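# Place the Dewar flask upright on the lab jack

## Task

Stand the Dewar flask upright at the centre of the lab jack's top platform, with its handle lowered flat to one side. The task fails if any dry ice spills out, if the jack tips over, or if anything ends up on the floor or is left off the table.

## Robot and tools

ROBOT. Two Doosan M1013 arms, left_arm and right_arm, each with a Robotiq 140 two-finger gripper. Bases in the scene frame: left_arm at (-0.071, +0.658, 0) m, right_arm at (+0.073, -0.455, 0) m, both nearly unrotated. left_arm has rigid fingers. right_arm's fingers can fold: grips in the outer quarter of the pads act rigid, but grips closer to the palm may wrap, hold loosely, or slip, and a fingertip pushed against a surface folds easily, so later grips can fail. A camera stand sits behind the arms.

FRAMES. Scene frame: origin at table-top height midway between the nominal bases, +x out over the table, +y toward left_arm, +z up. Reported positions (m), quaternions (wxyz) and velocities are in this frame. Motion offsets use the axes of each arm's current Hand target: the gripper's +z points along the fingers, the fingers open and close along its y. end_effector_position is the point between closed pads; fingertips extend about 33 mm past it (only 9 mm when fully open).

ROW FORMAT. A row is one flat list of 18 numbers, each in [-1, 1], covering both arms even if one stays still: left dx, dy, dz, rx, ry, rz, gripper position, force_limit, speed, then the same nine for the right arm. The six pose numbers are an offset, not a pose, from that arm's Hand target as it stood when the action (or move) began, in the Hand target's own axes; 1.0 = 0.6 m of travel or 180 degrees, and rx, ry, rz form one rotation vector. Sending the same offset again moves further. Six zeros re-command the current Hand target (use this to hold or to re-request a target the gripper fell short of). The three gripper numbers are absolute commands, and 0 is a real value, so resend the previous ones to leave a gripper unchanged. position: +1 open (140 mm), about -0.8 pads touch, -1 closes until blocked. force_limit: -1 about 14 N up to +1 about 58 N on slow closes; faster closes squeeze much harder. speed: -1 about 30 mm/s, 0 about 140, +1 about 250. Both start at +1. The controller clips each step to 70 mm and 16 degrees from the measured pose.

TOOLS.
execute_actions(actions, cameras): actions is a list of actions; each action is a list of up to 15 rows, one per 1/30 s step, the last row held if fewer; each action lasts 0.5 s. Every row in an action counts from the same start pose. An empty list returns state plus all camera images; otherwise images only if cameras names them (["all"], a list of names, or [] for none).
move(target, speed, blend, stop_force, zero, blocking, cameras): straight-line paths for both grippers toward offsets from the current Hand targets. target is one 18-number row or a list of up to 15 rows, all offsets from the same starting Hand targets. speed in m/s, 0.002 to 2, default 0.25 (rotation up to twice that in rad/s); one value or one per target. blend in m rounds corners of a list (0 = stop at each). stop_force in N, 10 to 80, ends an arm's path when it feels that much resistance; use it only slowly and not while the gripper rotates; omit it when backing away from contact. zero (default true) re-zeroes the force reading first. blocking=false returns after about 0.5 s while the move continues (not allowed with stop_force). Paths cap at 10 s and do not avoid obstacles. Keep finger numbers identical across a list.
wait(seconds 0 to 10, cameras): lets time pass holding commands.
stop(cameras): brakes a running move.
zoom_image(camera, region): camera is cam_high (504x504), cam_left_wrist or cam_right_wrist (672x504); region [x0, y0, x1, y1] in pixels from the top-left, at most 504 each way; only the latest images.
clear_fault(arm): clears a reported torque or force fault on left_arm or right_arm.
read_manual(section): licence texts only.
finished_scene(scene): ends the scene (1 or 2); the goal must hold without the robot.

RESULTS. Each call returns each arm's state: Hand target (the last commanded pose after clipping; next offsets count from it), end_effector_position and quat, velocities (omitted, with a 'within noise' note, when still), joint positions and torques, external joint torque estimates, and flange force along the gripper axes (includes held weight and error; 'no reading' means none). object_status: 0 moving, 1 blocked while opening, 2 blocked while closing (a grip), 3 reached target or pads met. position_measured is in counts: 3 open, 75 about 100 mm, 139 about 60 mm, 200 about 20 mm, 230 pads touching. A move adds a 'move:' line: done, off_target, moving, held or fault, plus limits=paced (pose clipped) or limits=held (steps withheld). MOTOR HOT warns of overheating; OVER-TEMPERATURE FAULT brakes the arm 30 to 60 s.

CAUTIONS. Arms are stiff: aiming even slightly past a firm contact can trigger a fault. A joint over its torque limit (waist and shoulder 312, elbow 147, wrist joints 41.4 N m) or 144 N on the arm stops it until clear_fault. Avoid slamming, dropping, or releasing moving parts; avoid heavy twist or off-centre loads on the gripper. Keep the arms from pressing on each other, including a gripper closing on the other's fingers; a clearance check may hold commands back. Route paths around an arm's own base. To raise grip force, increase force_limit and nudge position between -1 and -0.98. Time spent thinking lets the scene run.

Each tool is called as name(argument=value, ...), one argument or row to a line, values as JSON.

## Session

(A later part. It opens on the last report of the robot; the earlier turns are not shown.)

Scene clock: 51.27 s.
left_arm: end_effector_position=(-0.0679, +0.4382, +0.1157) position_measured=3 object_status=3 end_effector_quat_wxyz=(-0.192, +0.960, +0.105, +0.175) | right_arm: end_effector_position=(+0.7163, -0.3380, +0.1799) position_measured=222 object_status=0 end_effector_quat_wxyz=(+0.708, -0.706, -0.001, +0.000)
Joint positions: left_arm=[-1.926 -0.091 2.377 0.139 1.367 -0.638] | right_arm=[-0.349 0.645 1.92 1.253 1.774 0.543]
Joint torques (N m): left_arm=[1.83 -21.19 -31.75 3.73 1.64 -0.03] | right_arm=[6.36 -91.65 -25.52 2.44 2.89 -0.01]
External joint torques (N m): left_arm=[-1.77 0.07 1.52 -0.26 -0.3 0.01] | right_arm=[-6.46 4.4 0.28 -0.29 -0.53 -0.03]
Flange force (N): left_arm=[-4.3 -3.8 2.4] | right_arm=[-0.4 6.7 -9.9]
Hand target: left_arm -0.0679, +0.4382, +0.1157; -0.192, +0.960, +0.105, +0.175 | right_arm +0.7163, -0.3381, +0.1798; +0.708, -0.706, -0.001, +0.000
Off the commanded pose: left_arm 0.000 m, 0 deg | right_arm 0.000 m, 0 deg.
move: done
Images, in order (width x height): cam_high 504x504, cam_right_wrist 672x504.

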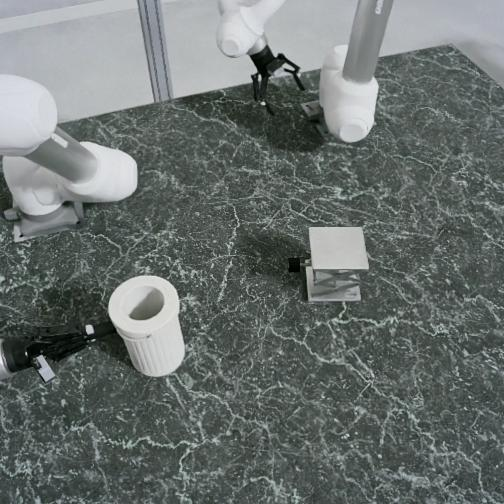

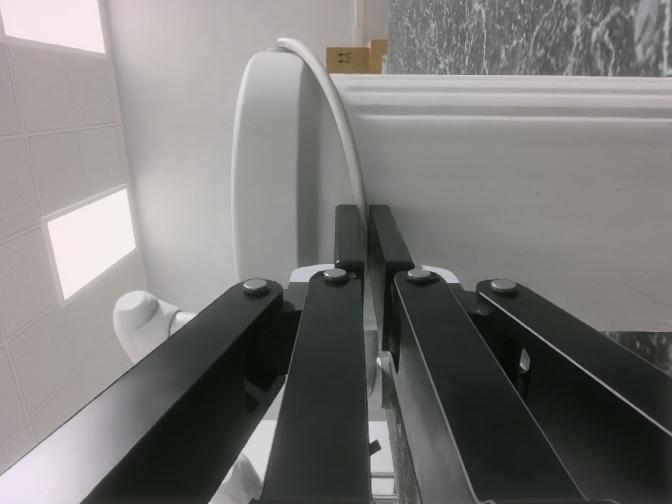

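wait(
  seconds=1.0,
  cameras=["cam_right_wrist"],
)

zoom_image(
  camera="cam_right_wrist",
  region=[296, 150, 436, 290],
)

Scene clock: 52.50 s.
left_arm: end_effector_position=(-0.0679, +0.4382, +0.1157) position_measured=3 object_status=3 end_effector_quat_wxyz=(-0.192, +0.960, +0.105, +0.175) | right_arm: end_effector_position=(+0.7163, -0.3380, +0.1799) position_measured=222 object_status=2 end_effector_quat_wxyz=(+0.708, -0.706, -0.001, +0.000)
Joint positions: left_arm=[-1.926 -0.091 2.377 0.139 1.367 -0.638] | right_arm=[-0.349 0.645 1.92 1.253 1.774 0.543]
Joint torques (N m): left_arm=[1.83 -21.15 -31.72 3.7 1.58 -0.02] | right_arm=[6.58 -91.99 -25.59 2.45 2.9 -0.04]
External joint torques (N m): left_arm=[-1.79 -0.03 1.33 -0.21 -0.24 0] | right_arm=[-6.58 4.7 0.53 -0.32 -0.54 -0.01]
Flange force (N): left_arm=[-4.1 -3.9 2.0] | right_arm=[-0.7 7.1 -10.0]
Hand target: left_arm -0.0679, +0.4382, +0.1157; -0.192, +0.960, +0.105, +0.175 | right_arm +0.7163, -0.3381, +0.1798; +0.708, -0.706, -0.001, +0.000
Tool commands: left_gripper/position=+1.0 left_gripper/force_limit=+1.0 left_gripper/speed=+1.0 right_gripper/position=-1.0 right_gripper/force_limit=-1.0 right_gripper/speed=-1.0
Off the commanded pose: left_arm 0.000 m, 0 deg | right_arm 0.000 m, 0 deg.
wait: 1.00 s; at rest from the start
Images, in order (width x height): cam_right_wrist 672x504.

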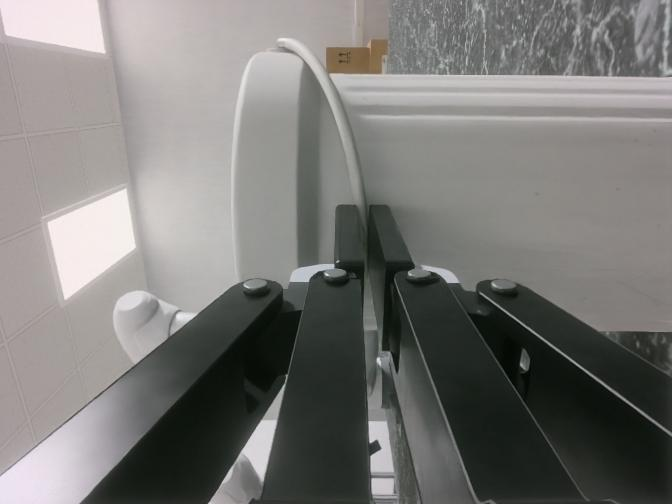

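Scaled by 3.600 from the camera's 672x504 image, which has a finer 960x720 frame.

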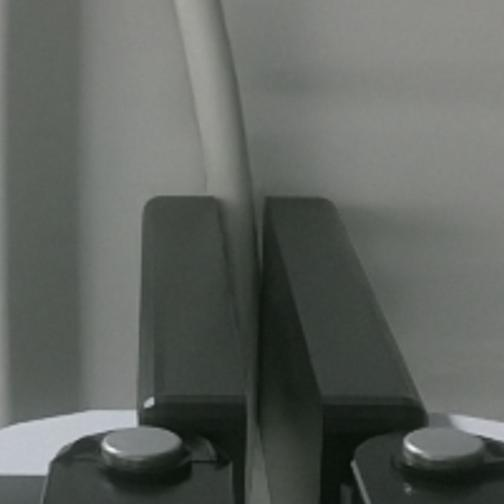

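move(
  target=[
    [0,0,0,0,0,0,1,1,1,0,0,0,0,0,0,-0.66,-1,-1],
    [0,0,0,0,0,0,1,1,1,0,0,-0.0067,0,0,0,-0.66,-1,-1],
    [0,0,0,0,0,0,1,1,1,0,0,-0.0067,0,0,0,-1,-1,-1],
  ],
  speed=0.03,
  cameras=["cam_right_wrist"],
)

zoom_image(
  camera="cam_right_wrist",
  region=[296, 150, 436, 290],
)

Scene clock: 57.90 s.
left_arm: end_effector_position=(-0.0679, +0.4382, +0.1157) position_measured=3 object_status=3 end_effector_quat_wxyz=(-0.192, +0.960, +0.105, +0.175) | right_arm: end_effector_position=(+0.7163, -0.3421, +0.1798) position_measured=230 object_status=3 end_effector_quat_wxyz=(+0.708, -0.706, -0.001, +0.000)
Joint positions: left_arm=[-1.926 -0.091 2.377 0.139 1.367 -0.638] | right_arm=[-0.355 0.647 1.918 1.249 1.777 0.544]
Joint torques (N m): left_arm=[1.76 -21.33 -31.66 3.74 1.63 -0.01] | right_arm=[5.41 -91.4 -25.59 2.07 2.52 -0.22]
External joint torques (N m): left_arm=[-1.82 0.12 1.41 -0.27 -0.29 -0.01] | right_arm=[-5.5 3.81 0.13 0.11 -0.15 0.17]
Flange force (N): left_arm=[-4.5 -3.7 2.2] | right_arm=[0.4 5.2 -8.4]
Hand target: left_arm -0.0679, +0.4382, +0.1157; -0.192, +0.960, +0.105, +0.175 | right_arm +0.7163, -0.3421, +0.1798; +0.708, -0.706, -0.001, +0.000
Off the commanded pose: left_arm 0.000 m, 0 deg | right_arm 0.000 m, 0 deg.
move: done
Images, in order (width x height): cam_right_wrist 672x504.

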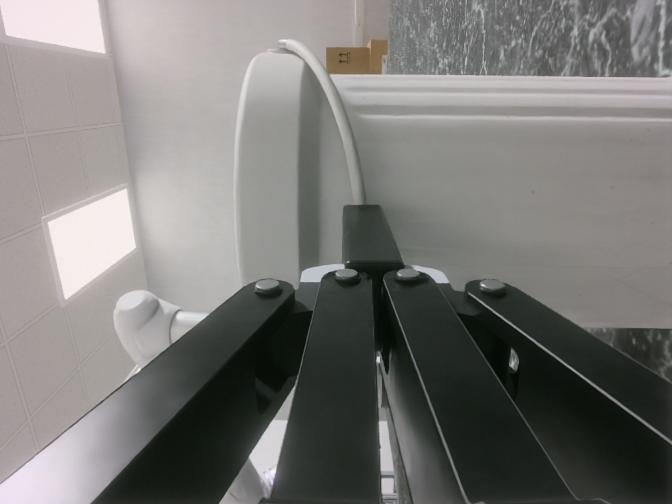

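Scaled by 3.600 from the camera's 672x504 image, which has a finer 960x720 frame.

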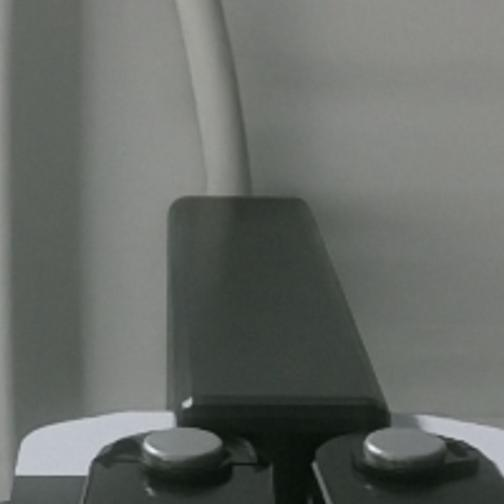

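move(
  target=[
    [0,0,0,0,0,0,1,1,1,0,0,0,0,0,0,-0.66,-1,-1],
    [0,0,0,0,0,0,1,1,1,0,0.005,0.0107,0.0444,0,0,-0.66,-1,-1],
  ],
  speed=0.03,
  cameras=["cam_right_wrist"],
)

zoom_image(
  camera="cam_right_wrist",
  region=[296, 150, 436, 290],
)

Scene clock: 63.77 s.
left_arm: end_effector_position=(-0.0679, +0.4382, +0.1157) position_measured=3 object_status=3 end_effector_quat_wxyz=(-0.192, +0.960, +0.105, +0.175) | right_arm: end_effector_position=(+0.7163, -0.3357, +0.1769) position_measured=213 object_status=3 end_effector_quat_wxyz=(+0.755, -0.655, -0.001, +0.000)
Joint positions: left_arm=[-1.926 -0.091 2.377 0.139 1.367 -0.638] | right_arm=[-0.341 0.716 1.924 1.313 1.87 0.488]
Joint torques (N m): left_arm=[1.72 -21.15 -31.56 3.72 1.65 0.04] | right_arm=[7.31 -96.03 -22.95 1.7 2.77 -0.31]
External joint torques (N m): left_arm=[-1.68 0.2 1.19 -0.23 -0.32 -0.06] | right_arm=[-7.38 5.81 0.34 0.05 -0.35 0.27]
Flange force (N): left_arm=[-4.4 -3.1 2.0] | right_arm=[0.3 6.8 -12.3]
Hand target: left_arm -0.0679, +0.4382, +0.1157; -0.192, +0.960, +0.105, +0.175 | right_arm +0.7163, -0.3356, +0.1769; +0.755, -0.655, -0.001, +0.000
Off the commanded pose: left_arm 0.000 m, 0 deg | right_arm 0.000 m, 0 deg.
move: done
Images, in order (width x height): cam_right_wrist 672x504.

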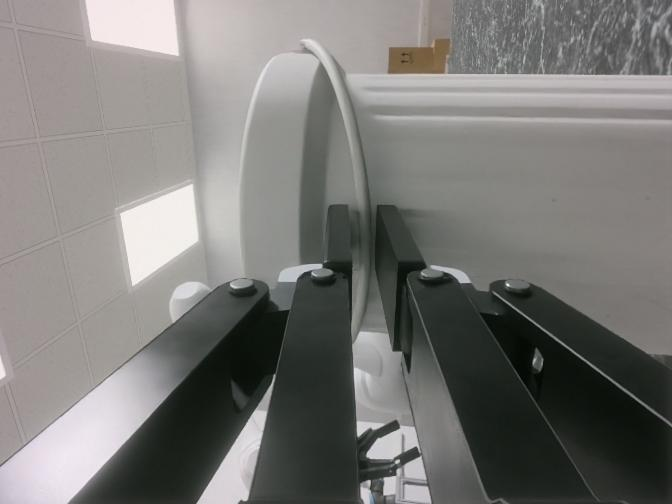

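Scaled by 3.600 from the camera's 672x504 image, which has a finer 960x720 frame.

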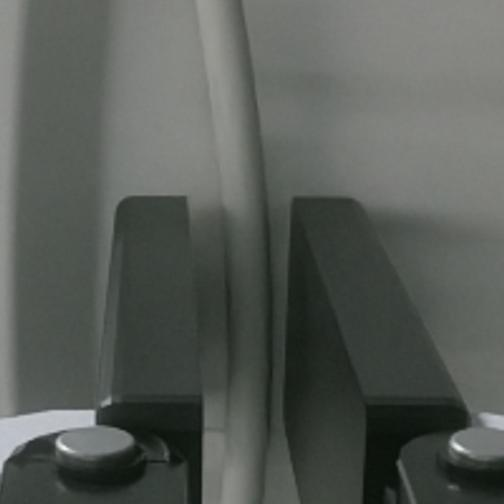

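move(
  target=[0,0,0,0,0,0,1,1,1,0,0,0,0,0,0,-1,-1,-1],
  speed=0.03,
)

wait(
  seconds=1.0,
  cameras=["cam_right_wrist"],
)

zoom_image(
  camera="cam_right_wrist",
  region=[296, 150, 436, 290],
)

Scene clock: 64.53 s.
left_arm: end_effector_position=(-0.0679, +0.4382, +0.1157) position_measured=3 object_status=3 end_effector_quat_wxyz=(-0.192, +0.960, +0.105, +0.175) | right_arm: end_effector_position=(+0.7163, -0.3356, +0.1769) position_measured=222 object_status=2 end_effector_quat_wxyz=(+0.755, -0.655, -0.001, +0.000)
Joint positions: left_arm=[-1.926 -0.091 2.377 0.139 1.367 -0.638] | right_arm=[-0.341 0.716 1.924 1.313 1.87 0.488]
Joint torques (N m): left_arm=[1.83 -21.2 -31.63 3.7 1.62 -0.01] | right_arm=[7.08 -95.45 -22.79 1.86 2.87 0.03]
External joint torques (N m): left_arm=[-1.74 0.02 1.23 -0.21 -0.29 -0.01] | right_arm=[-6.82 4.39 -0.16 -0.09 -0.45 -0.08]
Flange force (N): left_arm=[-4.2 -3.6 1.9] | right_arm=[-0.1 5.4 -11.3]
Hand target: left_arm -0.0679, +0.4382, +0.1157; -0.192, +0.960, +0.105, +0.175 | right_arm +0.7163, -0.3356, +0.1769; +0.755, -0.655, -0.001, +0.000
Off the commanded pose: left_arm 0.000 m, 0 deg | right_arm 0.000 m, 0 deg.
move: done

Scene clock: 65.53 s.
left_arm: end_effector_position=(-0.0679, +0.4382, +0.1157) position_measured=3 object_status=3 end_effector_quat_wxyz=(-0.192, +0.960, +0.105, +0.175) | right_arm: end_effector_position=(+0.7163, -0.3356, +0.1769) position_measured=222 object_status=2 end_effector_quat_wxyz=(+0.755, -0.655, -0.001, +0.000)
Joint positions: left_arm=[-1.926 -0.091 2.377 0.139 1.367 -0.638] | right_arm=[-0.341 0.716 1.924 1.313 1.87 0.488]
Joint torques (N m): left_arm=[1.63 -21.07 -31.59 3.7 1.62 0.01] | right_arm=[7.21 -95.39 -22.88 1.83 2.82 -0.08]
External joint torques (N m): left_arm=[-1.75 0.11 1.28 -0.22 -0.29 -0.02] | right_arm=[-6.82 5.12 0.32 -0.11 -0.4 0.03]
Flange force (N): left_arm=[-4.3 -3.5 2.0] | right_arm=[-0.3 6.3 -11.4]
Hand target: left_arm -0.0679, +0.4382, +0.1157; -0.192, +0.960, +0.105, +0.175 | right_arm +0.7163, -0.3356, +0.1769; +0.755, -0.655, -0.001, +0.000
Tool commands: left_gripper/position=+1.0 left_gripper/force_limit=+1.0 left_gripper/speed=+1.0 right_gripper/position=-1.0 right_gripper/force_limit=-1.0 right_gripper/speed=-1.0
Off the commanded pose: left_arm 0.000 m, 0 deg | right_arm 0.000 m, 0 deg.
wait: 1.00 s; at rest by 0.17 s
Images, in order (width x height): cam_right_wrist 672x504.

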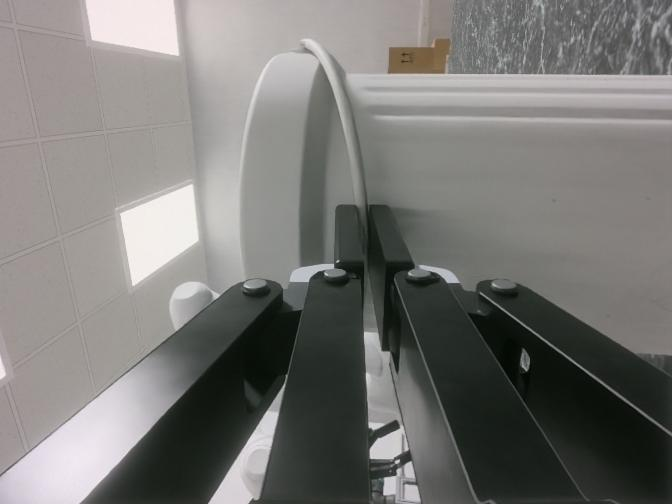

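Scaled by 3.600 from the camera's 672x504 image, which has a finer 960x720 frame.

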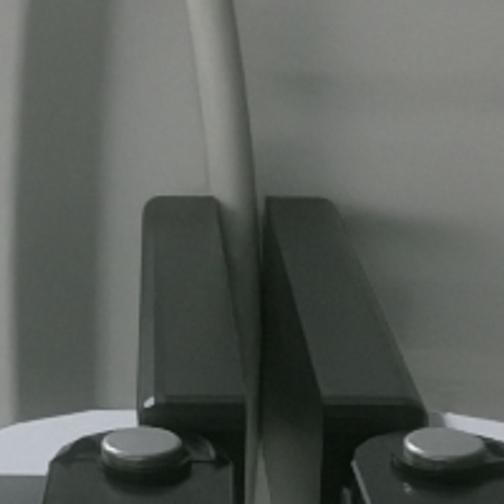

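move(
  target=[
    [0,0,0,0,0,0,1,1,1,0,-0.0309,-0.0064,-0.0167,0,0,-1,-1,-1],
    [0,0,0,0,0,0,1,1,1,0,-0.0733,-0.0057,-0.0444,0,0,-1,-1,-1],
  ],
  speed=0.04,
  blend=[0.005,0],
  cameras=["cam_right_wrist","cam_high"],
)

zoom_image(
  camera="cam_right_wrist",
  region=[236, 60, 486, 310],
)

zoom_image(
  camera="cam_high",
  region=[60, 260, 210, 410],
)

Scene clock: 68.73 s.
left_arm: end_effector_position=(-0.0679, +0.4382, +0.1157) position_measured=3 object_status=3 end_effector_quat_wxyz=(-0.192, +0.960, +0.105, +0.175) | right_arm: end_effector_position=(+0.7163, -0.3453, +0.2199) position_measured=223 object_status=2 end_effector_quat_wxyz=(+0.708, -0.706, -0.001, +0.000)
Joint positions: left_arm=[-1.926 -0.091 2.377 0.139 1.367 -0.638] | right_arm=[-0.359 0.591 1.91 1.258 1.799 0.604]
Joint torques (N m): left_arm=[1.71 -21.58 -31.73 3.68 1.62 0] | right_arm=[4.55 -92.03 -28.85 3.37 4.14 -0.27]
External joint torques (N m): left_arm=[-1.68 0.47 1.45 -0.2 -0.29 -0.02] | right_arm=[-4.52 7.49 1.75 -1.05 -1.87 0.23]
Flange force (N): left_arm=[-4.5 -2.8 2.5] | right_arm=[0.8 11.5 -7.0]
Hand target: left_arm -0.0679, +0.4382, +0.1157; -0.192, +0.960, +0.105, +0.175 | right_arm +0.7163, -0.3453, +0.2199; +0.708, -0.706, -0.001, +0.000
Off the commanded pose: left_arm 0.000 m, 0 deg | right_arm 0.000 m, 0 deg.
move: done
Images, in order (width x height): cam_high 504x504, cam_right_wrist 672x504.

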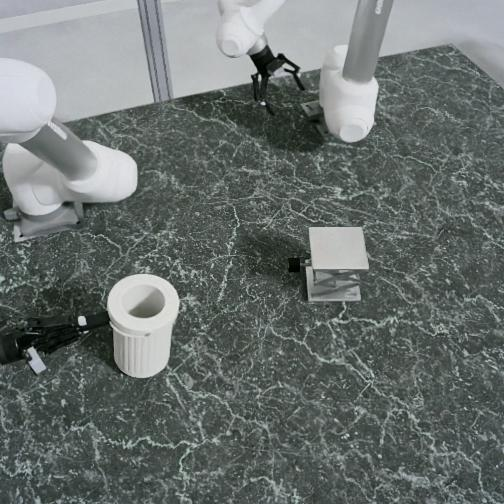

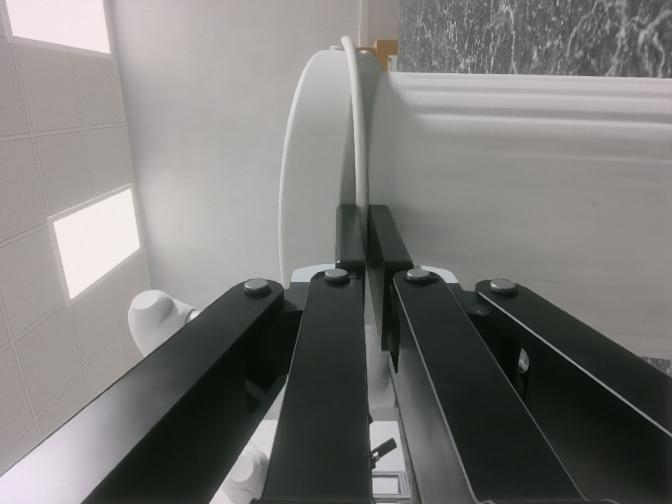

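Scaled by 2.016 from the camera's 672x504 image, which has a finer 960x720 frame.

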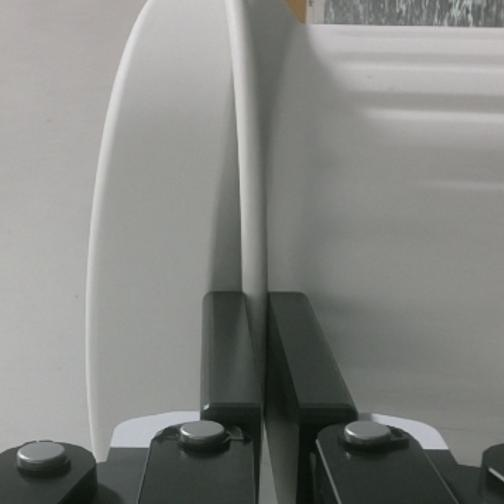

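Scaled by 3.360 from the camera's 504x504 image, which has a finer 720x720 frame.

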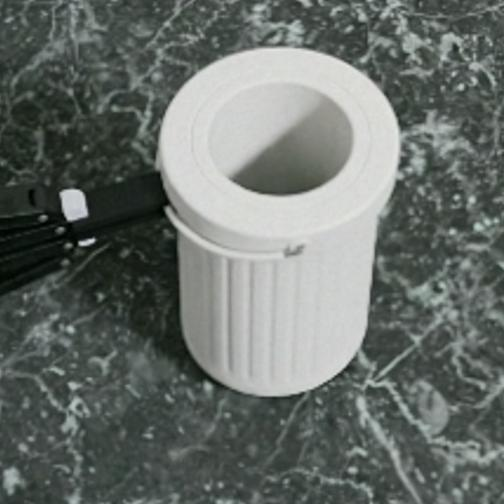

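move(
  target=[
    [0,0,0,0,0,0,1,1,1,0,0.041,-0.005,0.02,0,0,-1,-1,-1],
    [0,0,0,0,0,0,1,1,1,0,0.0718,0.0158,0.0444,0,0,-1,-1,-1],
  ],
  speed=0.04,
  blend=[0.005,0],
  cameras=["cam_right_wrist","cam_high"],
)

zoom_image(
  camera="cam_right_wrist",
  region=[236, 60, 486, 310],
)

zoom_image(
  camera="cam_high",
  region=[60, 260, 210, 410],
)

Scene clock: 72.33 s.
left_arm: end_effector_position=(-0.0679, +0.4382, +0.1157) position_measured=3 object_status=3 end_effector_quat_wxyz=(-0.192, +0.960, +0.105, +0.175) | right_arm: end_effector_position=(+0.7163, -0.3357, +0.1769) position_measured=223 object_status=2 end_effector_quat_wxyz=(+0.755, -0.655, -0.001, +0.000)
Joint positions: left_arm=[-1.926 -0.091 2.377 0.139 1.367 -0.638] | right_arm=[-0.341 0.716 1.924 1.313 1.87 0.488]
Joint torques (N m): left_arm=[1.59 -21.43 -31.75 3.71 1.61 0.02] | right_arm=[7.96 -93.39 -22.67 1.6 1.31 0.14]
External joint torques (N m): left_arm=[-1.6 0.43 1.52 -0.24 -0.27 -0.03] | right_arm=[-7.84 3.06 -0.04 0.16 1.11 -0.18]
Flange force (N): left_arm=[-4.4 -2.9 2.6] | right_arm=[-1.7 2.6 -12.8]
Hand target: left_arm -0.0679, +0.4382, +0.1157; -0.192, +0.960, +0.105, +0.175 | right_arm +0.7163, -0.3357, +0.1769; +0.755, -0.655, -0.001, +0.000
Off the commanded pose: left_arm 0.000 m, 0 deg | right_arm 0.000 m, 0 deg.
move: done
Images, in order (width x height): cam_high 504x504, cam_right_wrist 672x504.

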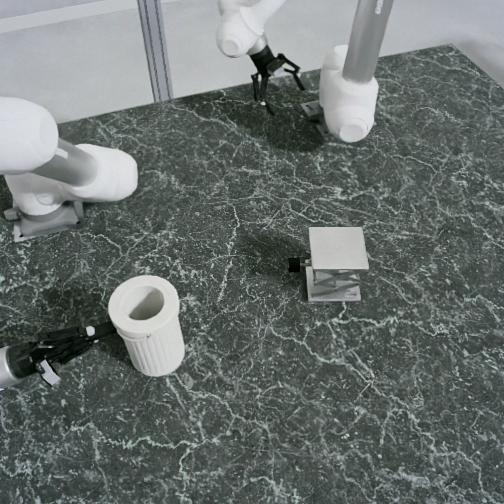

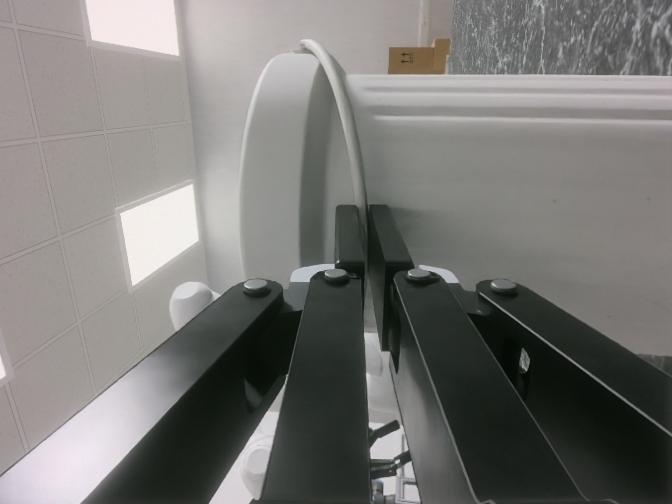

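Scaled by 2.016 from the camera's 672x504 image, which has a finer 960x720 frame.

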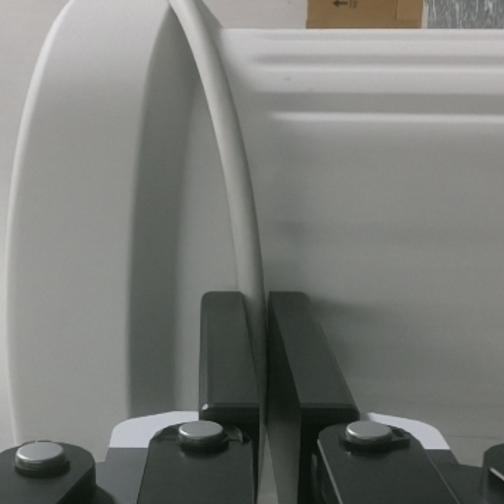

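Scaled by 3.360 from the camera's 504x504 image, which has a finer 720x720 frame.

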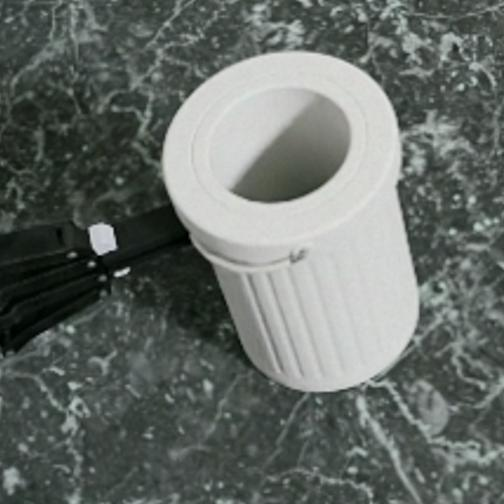

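move(
  target=[
    [0,0,0,0,0,0,1,1,1,0,0,0,0,0,0,-0.71,-1,-1],
    [0,0,0,0,0,0,1,1,1,0,0.0023,-0.0055,0.0222,0,0,-0.71,-1,-1],
  ],
  speed=0.03,
  cameras=["cam_right_wrist"],
)

zoom_image(
  camera="cam_right_wrist",
  region=[296, 150, 436, 290],
)

Scene clock: 90.53 s.
left_arm: end_effector_position=(-0.0679, +0.4382, +0.1157) position_measured=3 object_status=3 end_effector_quat_wxyz=(-0.192, +0.960, +0.105, +0.175) | right_arm: end_effector_position=(+0.7163, -0.3387, +0.1750) position_measured=218 object_status=3 end_effector_quat_wxyz=(+0.778, -0.628, -0.001, +0.000)
Joint positions: left_arm=[-1.926 -0.091 2.377 0.139 1.367 -0.638] | right_arm=[-0.34 0.754 1.922 1.336 1.923 0.463]
Joint torques (N m): left_arm=[1.57 -21.35 -31.72 3.71 1.61 0] | right_arm=[5.64 -96.38 -22.12 1.5 2.53 -0.3]
External joint torques (N m): left_arm=[-1.53 0.3 1.45 -0.24 -0.28 -0.02] | right_arm=[-5.84 4 0.31 0.12 -0.1 0.25]
Flange force (N): left_arm=[-4.0 -3.0 2.5] | right_arm=[-0.3 3.8 -9.7]
Hand target: left_arm -0.0679, +0.4382, +0.1157; -0.192, +0.960, +0.105, +0.175 | right_arm +0.7163, -0.3387, +0.1750; +0.778, -0.628, -0.001, +0.000
Off the commanded pose: left_arm 0.000 m, 0 deg | right_arm 0.000 m, 0 deg.
move: done
Images, in order (width x height): cam_right_wrist 672x504.

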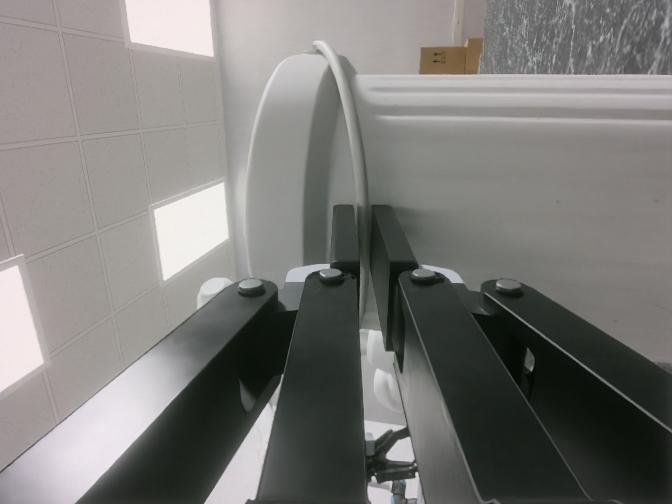

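Scaled by 3.600 from the camera's 672x504 image, which has a finer 960x720 frame.

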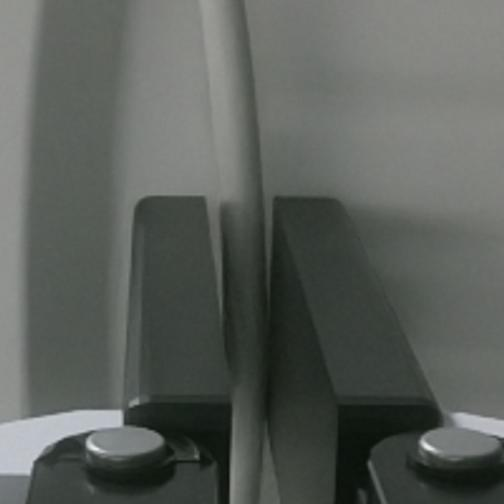

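move(
  target=[
    [0,0,0,0,0,0,1,1,1,0,-0.02,-0.0036,0,0,0,-0.71,-1,-1],
    [0,0,0,0,0,0,1,1,1,0,-0.0435,-0.0018,-0.0222,0,0,-0.71,-1,-1],
  ],
  speed=0.03,
  blend=[0.002,0],
  cameras=["cam_right_wrist","cam_high"],
)

zoom_image(
  camera="cam_right_wrist",
  region=[236, 60, 486, 310],
)

zoom_image(
  camera="cam_high",
  region=[60, 260, 210, 410],
)

Scene clock: 93.00 s.
left_arm: end_effector_position=(-0.0679, +0.4382, +0.1157) position_measured=3 object_status=3 end_effector_quat_wxyz=(-0.192, +0.960, +0.105, +0.175) | right_arm: end_effector_position=(+0.7163, -0.3453, +0.2003) position_measured=218 object_status=3 end_effector_quat_wxyz=(+0.756, -0.655, -0.001, +0.000)
Joint positions: left_arm=[-1.926 -0.091 2.377 0.139 1.367 -0.638] | right_arm=[-0.354 0.684 1.919 1.313 1.886 0.524]
Joint torques (N m): left_arm=[1.8 -21.25 -31.72 3.69 1.64 0] | right_arm=[5.88 -95.03 -24.25 1.95 2.75 -0.18]
External joint torques (N m): left_arm=[-1.89 0.29 1.42 -0.21 -0.31 -0.02] | right_arm=[-5.72 6.17 0.38 -0.09 -0.38 0.13]
Flange force (N): left_arm=[-4.8 -3.4 2.3] | right_arm=[1.3 7.7 -10.4]
Hand target: left_arm -0.0679, +0.4382, +0.1157; -0.192, +0.960, +0.105, +0.175 | right_arm +0.7163, -0.3453, +0.2003; +0.755, -0.655, -0.001, +0.000
Off the commanded pose: left_arm 0.000 m, 0 deg | right_arm 0.000 m, 0 deg.
move: done
Images, in order (width x height): cam_high 504x504, cam_right_wrist 672x504.

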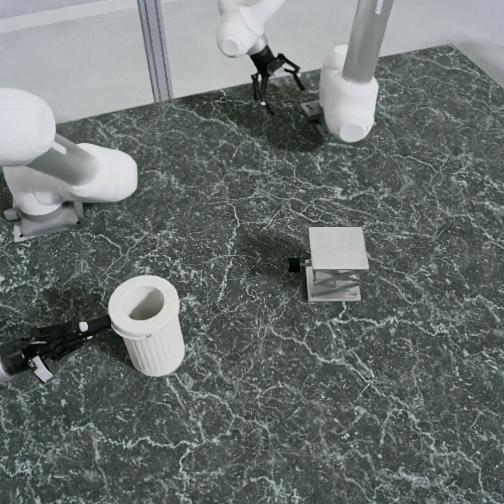

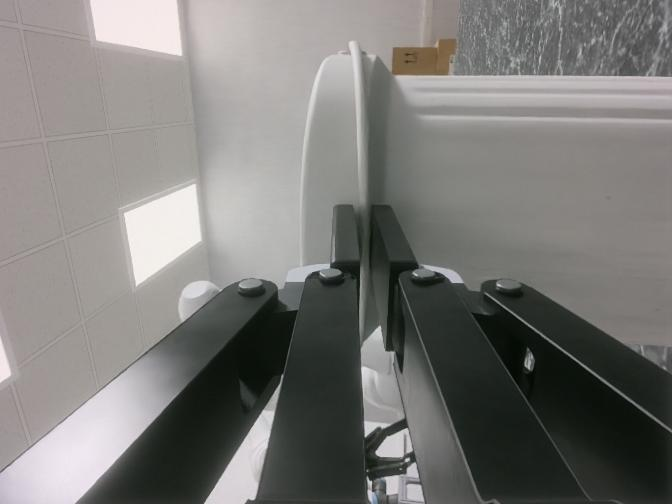

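Scaled by 2.016 from the camera's 672x504 image, which has a finer 960x720 frame.

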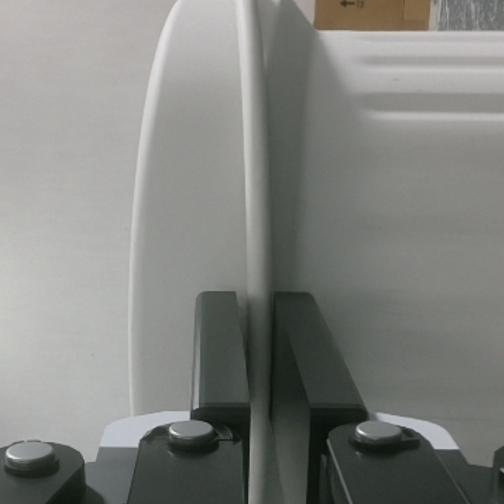

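Scaled by 3.360 from the camera's 504x504 image, which has a finer 720x720 frame.

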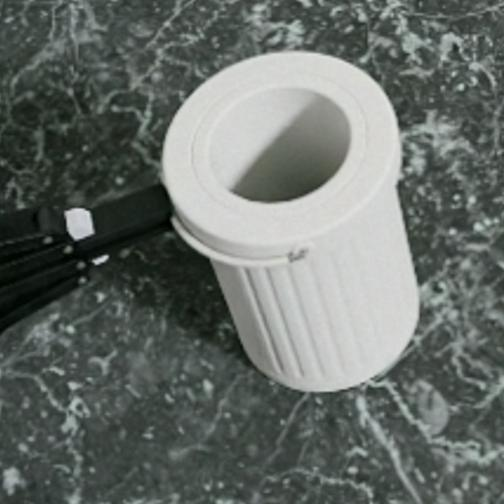

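move(
  target=[
    [0,0,0,0,0,0,1,1,1,0,-0.0327,0.0034,-0.0444,0,0,-0.71,-1,-1],
    [0,0,0,0,0,0,1,1,1,0,-0.0632,0.008,-0.0778,0,0,-0.71,-1,-1],
  ],
  speed=0.03,
  blend=[0.002,0],
  cameras=["cam_right_wrist","cam_high"],
)

zoom_image(
  camera="cam_right_wrist",
  region=[236, 60, 486, 310],
)

zoom_image(
  camera="cam_high",
  region=[60, 260, 210, 410],
)

Scene clock: 98.17 s.
left_arm: end_effector_position=(-0.0679, +0.4382, +0.1157) position_measured=3 object_status=3 end_effector_quat_wxyz=(-0.192, +0.960, +0.105, +0.175) | right_arm: end_effector_position=(+0.7163, -0.3459, +0.2385) position_measured=218 object_status=3 end_effector_quat_wxyz=(-0.670, +0.742, +0.001, +0.000)
Joint positions: left_arm=[-1.926 -0.091 2.377 0.139 1.367 -0.638] | right_arm=[-0.358 0.52 1.895 1.212 1.742 0.674]
Joint torques (N m): left_arm=[1.81 -21.1 -31.61 3.72 1.63 -0.02] | right_arm=[5.34 -85.37 -30.18 2.72 2.41 -0.36]
External joint torques (N m): left_arm=[-1.88 0.12 1.32 -0.24 -0.29 0] | right_arm=[-5.34 4.91 0.71 -0.05 -0.28 0.31]
Flange force (N): left_arm=[-4.6 -3.7 2.1] | right_arm=[1.2 7.0 -7.7]
Hand target: left_arm -0.0679, +0.4382, +0.1157; -0.192, +0.960, +0.105, +0.175 | right_arm +0.7163, -0.3459, +0.2385; -0.670, +0.742, +0.001, +0.000
Off the commanded pose: left_arm 0.000 m, 0 deg | right_arm 0.000 m, 0 deg.
move: done
Images, in order (width x height): cam_high 504x504, cam_right_wrist 672x504.

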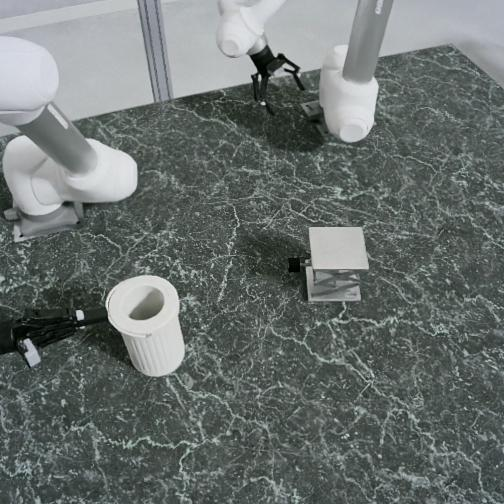

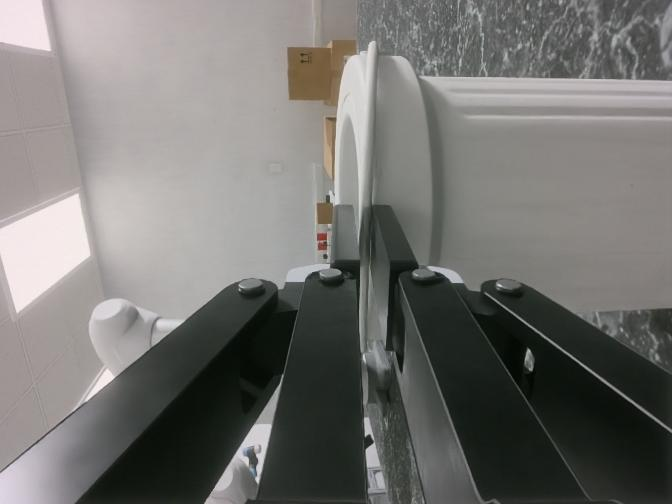

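Scaled by 2.016 from the camera's 672x504 image, which has a finer 960x720 frame.

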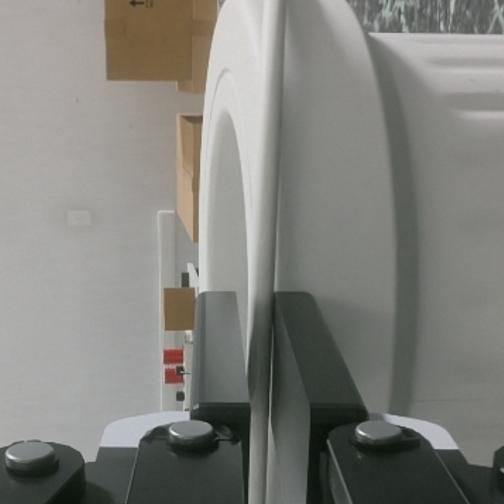

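Scaled by 3.360 from the camera's 504x504 image, which has a finer 720x720 frame.

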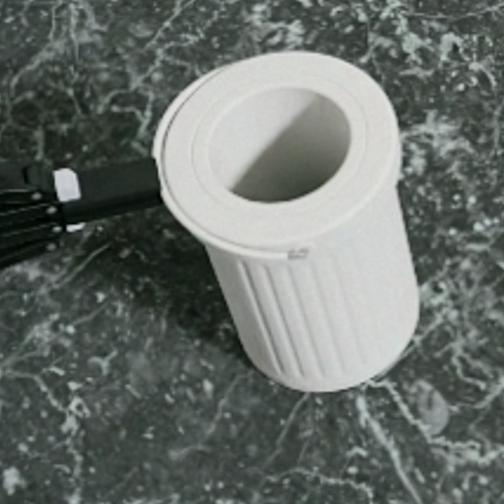

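move(
  target=[
    [0,0,0,0,0,0,1,1,1,0,-0.0185,-0.0005,-0.0222,0,0,-0.71,-1,-1],
    [0,0,0,0,0,0,1,1,1,0,-0.035,-0.0002,-0.0333,0,0,-0.71,-1,-1],
    [0,0,0,0,0,0,1,1,1,0,-0.0527,0.0216,-0.0333,0,0,-0.71,-1,-1],
  ],
  speed=0.03,
  blend=[0.002,0.002,0],
  cameras=["cam_right_wrist","cam_high"],
)

zoom_image(
  camera="cam_right_wrist",
  region=[236, 60, 486, 310],
)

zoom_image(
  camera="cam_high",
  region=[60, 260, 210, 410],
)

Scene clock: 102.47 s.
left_arm: end_effector_position=(-0.0679, +0.4382, +0.1157) position_measured=3 object_status=3 end_effector_quat_wxyz=(-0.192, +0.960, +0.105, +0.175) | right_arm: end_effector_position=(+0.7163, -0.3298, +0.2686) position_measured=218 object_status=3 end_effector_quat_wxyz=(-0.630, +0.776, +0.001, +0.000)
Joint positions: left_arm=[-1.926 -0.091 2.377 0.139 1.367 -0.638] | right_arm=[-0.328 0.434 1.879 1.178 1.682 0.768]
Joint torques (N m): left_arm=[1.64 -21.23 -31.76 3.68 1.66 -0.01] | right_arm=[5.17 -79.21 -32.81 3.15 2.22 -0.13]
External joint torques (N m): left_arm=[-1.67 0.33 1.44 -0.2 -0.32 -0.01] | right_arm=[-5.16 3.39 0.25 -0.06 -0.29 0.08]
Flange force (N): left_arm=[-4.4 -3.0 2.5] | right_arm=[1.0 5.7 -7.0]
Hand target: left_arm -0.0679, +0.4382, +0.1157; -0.192, +0.960, +0.105, +0.175 | right_arm +0.7163, -0.3298, +0.2687; -0.630, +0.776, +0.001, +0.000
Off the commanded pose: left_arm 0.000 m, 0 deg | right_arm 0.000 m, 0 deg.
move: done
Images, in order (width x height): cam_high 504x504, cam_right_wrist 672x504.

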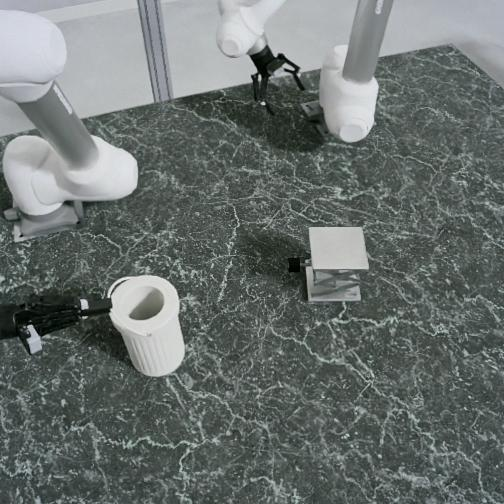

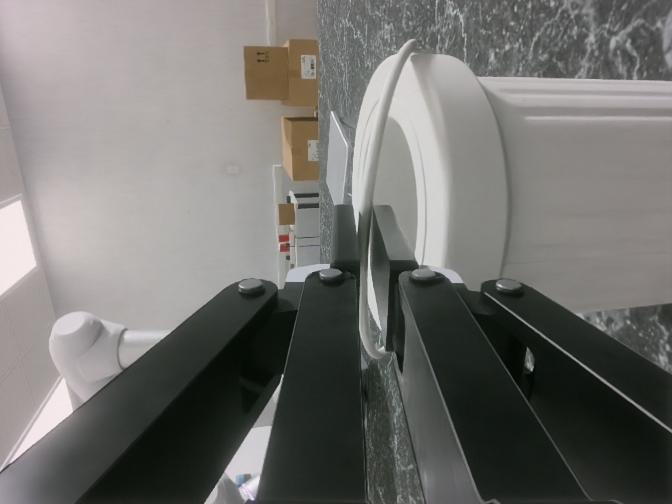

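Scaled by 2.016 from the camera's 672x504 image, which has a finer 960x720 frame.

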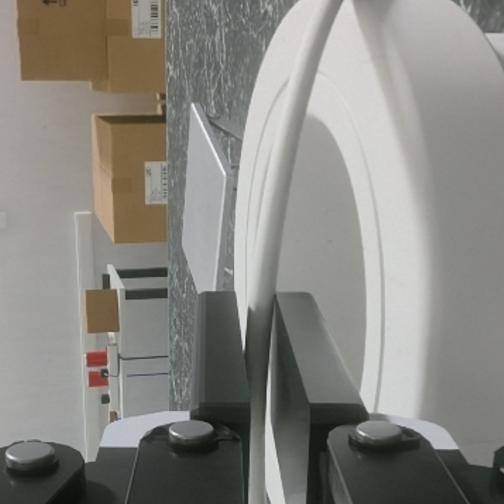

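Scaled by 3.360 from the camera's 504x504 image, which has a finer 720x720 frame.

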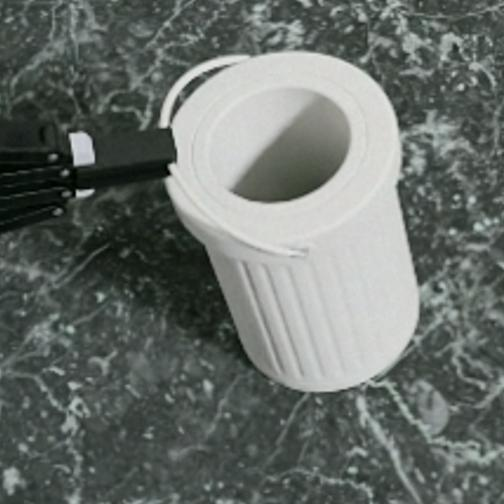

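move(
  target=[
    [0,0,0,0,0,0,1,1,1,0,-0.03,0.0183,0.0333,0,0,-0.71,-1,-1],
    [0,0,0,0,0,0,1,1,1,0,-0.0545,0.0437,0.0667,0,0,-0.71,-1,-1],
    [0,0,0,0,0,0,1,1,1,0,-0.0758,0.0747,0.0667,0,0,-0.71,-1,-1],
  ],
  speed=0.04,
  blend=[0.003,0.003,0],
  cameras=["cam_right_wrist","cam_high"],
)

zoom_image(
  camera="cam_right_wrist",
  region=[236, 60, 486, 310],
)

zoom_image(
  camera="cam_high",
  region=[60, 260, 210, 410],
)

Scene clock: 106.90 s.
left_arm: end_effector_position=(-0.0679, +0.4382, +0.1157) position_measured=3 object_status=3 end_effector_quat_wxyz=(-0.192, +0.960, +0.105, +0.175) | right_arm: end_effector_position=(+0.7162, -0.2766, +0.3039) position_measured=218 object_status=3 end_effector_quat_wxyz=(+0.708, -0.706, -0.001, +0.000)
Joint positions: left_arm=[-1.926 -0.091 2.377 0.139 1.367 -0.638] | right_arm=[-0.262 0.46 1.922 1.361 1.77 0.739]
Joint torques (N m): left_arm=[1.79 -21.33 -31.71 3.69 1.67 -0.01] | right_arm=[5.6 -80.48 -31.46 2.28 2.44 -0.15]
External joint torques (N m): left_arm=[-1.83 0.25 1.25 -0.19 -0.34 0] | right_arm=[-5.99 3.79 0.39 0.19 -0.41 0.11]
Flange force (N): left_arm=[-4.6 -3.2 2.2] | right_arm=[1.3 4.8 -9.0]
Hand target: left_arm -0.0679, +0.4382, +0.1157; -0.192, +0.960, +0.105, +0.175 | right_arm +0.7162, -0.2766, +0.3040; +0.708, -0.706, -0.001, +0.000
Off the commanded pose: left_arm 0.000 m, 0 deg | right_arm 0.000 m, 0 deg.
move: done
Images, in order (width x height): cam_high 504x504, cam_right_wrist 672x504.

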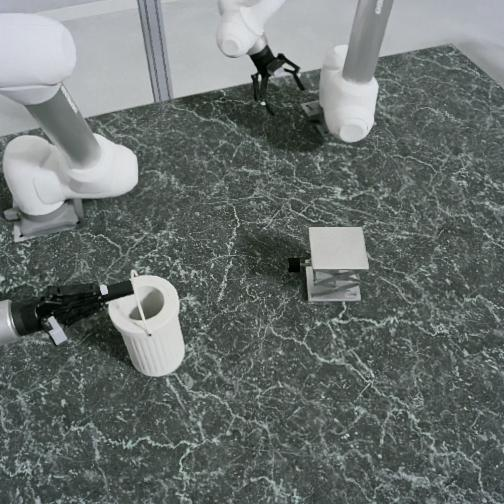

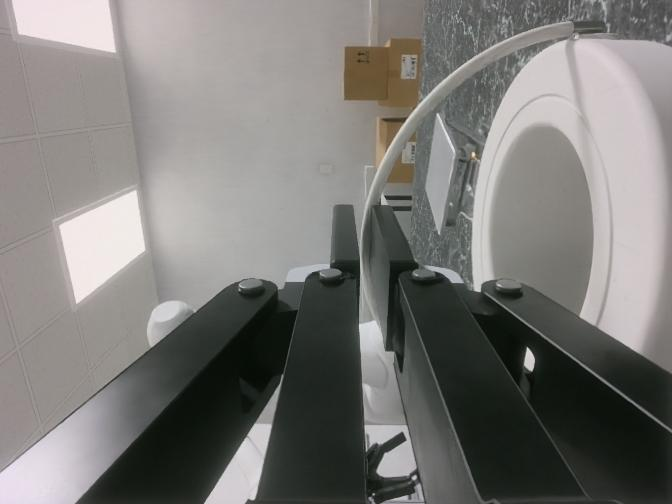

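Scaled by 2.016 from the camera's 672x504 image, which has a finer 960x720 frame.

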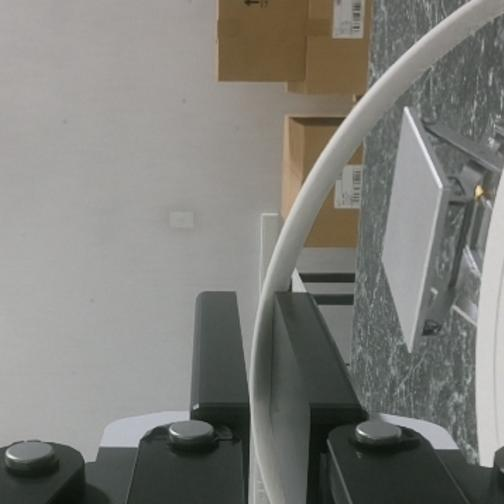

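Scaled by 3.360 from the camera's 504x504 image, which has a finer 720x720 frame.

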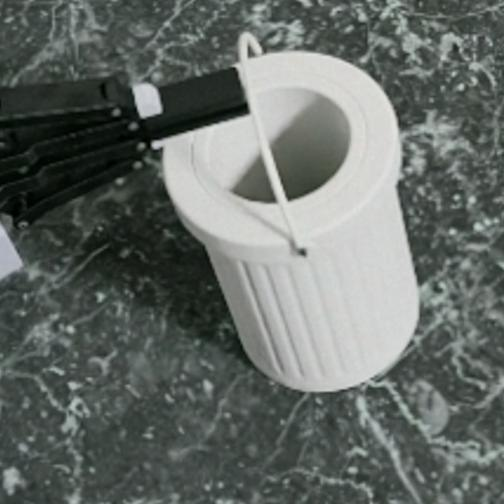

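move(
  target=[0,0,0,0,0,0,1,1,1,0,0,0,0,0,0,-1,0.2,-1],
  speed=0.04,
)

wait(
  seconds=1.0,
  cameras=["cam_right_wrist"],
)

zoom_image(
  camera="cam_right_wrist",
  region=[296, 150, 436, 290],
)

Scene clock: 108.33 s.
left_arm: end_effector_position=(-0.0679, +0.4382, +0.1157) position_measured=3 object_status=3 end_effector_quat_wxyz=(-0.192, +0.960, +0.105, +0.175) | right_arm: end_effector_position=(+0.7162, -0.2766, +0.3040) position_measured=232 object_status=0 end_effector_quat_wxyz=(+0.708, -0.706, -0.001, +0.000)
Joint positions: left_arm=[-1.926 -0.091 2.377 0.139 1.367 -0.638] | right_arm=[-0.262 0.46 1.922 1.361 1.77 0.739]
Joint torques (N m): left_arm=[1.88 -21.23 -31.59 3.74 1.63 0] | right_arm=[5.29 -80.73 -31.38 2.37 2.26 -0.25]
External joint torques (N m): left_arm=[-1.96 0.18 1.21 -0.25 -0.29 -0.01] | right_arm=[-5.05 4.18 0.5 0.05 -0.22 0.21]
Flange force (N): left_arm=[-4.9 -3.6 1.9] | right_arm=[1.9 5.1 -8.0]
Hand target: left_arm -0.0679, +0.4382, +0.1157; -0.192, +0.960, +0.105, +0.175 | right_arm +0.7162, -0.2766, +0.3040; +0.708, -0.706, -0.001, +0.000
Off the commanded pose: left_arm 0.000 m, 0 deg | right_arm 0.000 m, 0 deg.
move: done

Scene clock: 109.33 s.
left_arm: end_effector_position=(-0.0679, +0.4382, +0.1157) position_measured=3 object_status=3 end_effector_quat_wxyz=(-0.192, +0.960, +0.105, +0.175) | right_arm: end_effector_position=(+0.7162, -0.2766, +0.3040) position_measured=232 object_status=3 end_effector_quat_wxyz=(+0.708, -0.706, -0.001, +0.000)
Joint positions: left_arm=[-1.926 -0.091 2.377 0.139 1.367 -0.638] | right_arm=[-0.262 0.46 1.922 1.361 1.77 0.739]
Joint torques (N m): left_arm=[1.68 -21.07 -31.73 3.7 1.63 0.03] | right_arm=[5.69 -80.35 -31.41 2.38 2.24 -0.23]
External joint torques (N m): left_arm=[-1.71 -0.1 1.47 -0.22 -0.29 -0.04] | right_arm=[-5.73 3.94 0.49 0.06 -0.2 0.18]
Flange force (N): left_arm=[-4.0 -4.0 2.3] | right_arm=[1.3 4.9 -8.9]
Hand target: left_arm -0.0679, +0.4382, +0.1157; -0.192, +0.960, +0.105, +0.175 | right_arm +0.7162, -0.2766, +0.3040; +0.708, -0.706, -0.001, +0.000
Tool commands: left_gripper/position=+1.0 left_gripper/force_limit=+1.0 left_gripper/speed=+1.0 right_gripper/position=-1.0 right_gripper/force_limit=+0.2 right_gripper/speed=-1.0
Off the commanded pose: left_arm 0.000 m, 0 deg | right_arm 0.000 m, 0 deg.
wait: 1.00 s; at rest by 0.17 s
Images, in order (width x height): cam_right_wrist 672x504.

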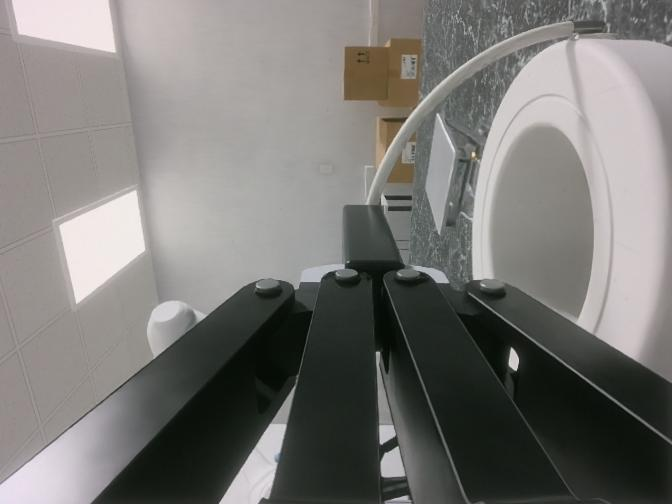

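Scaled by 3.600 from the camera's 672x504 image, which has a finer 960x720 frame.

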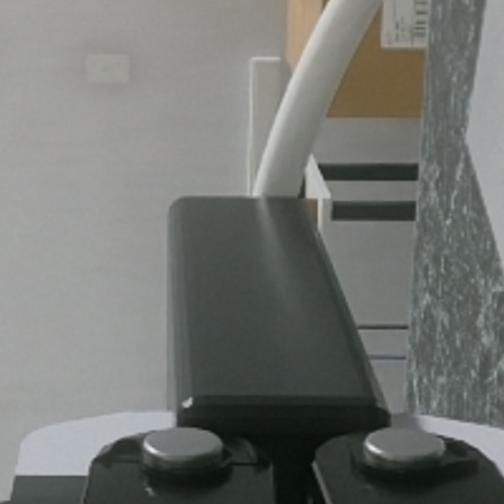

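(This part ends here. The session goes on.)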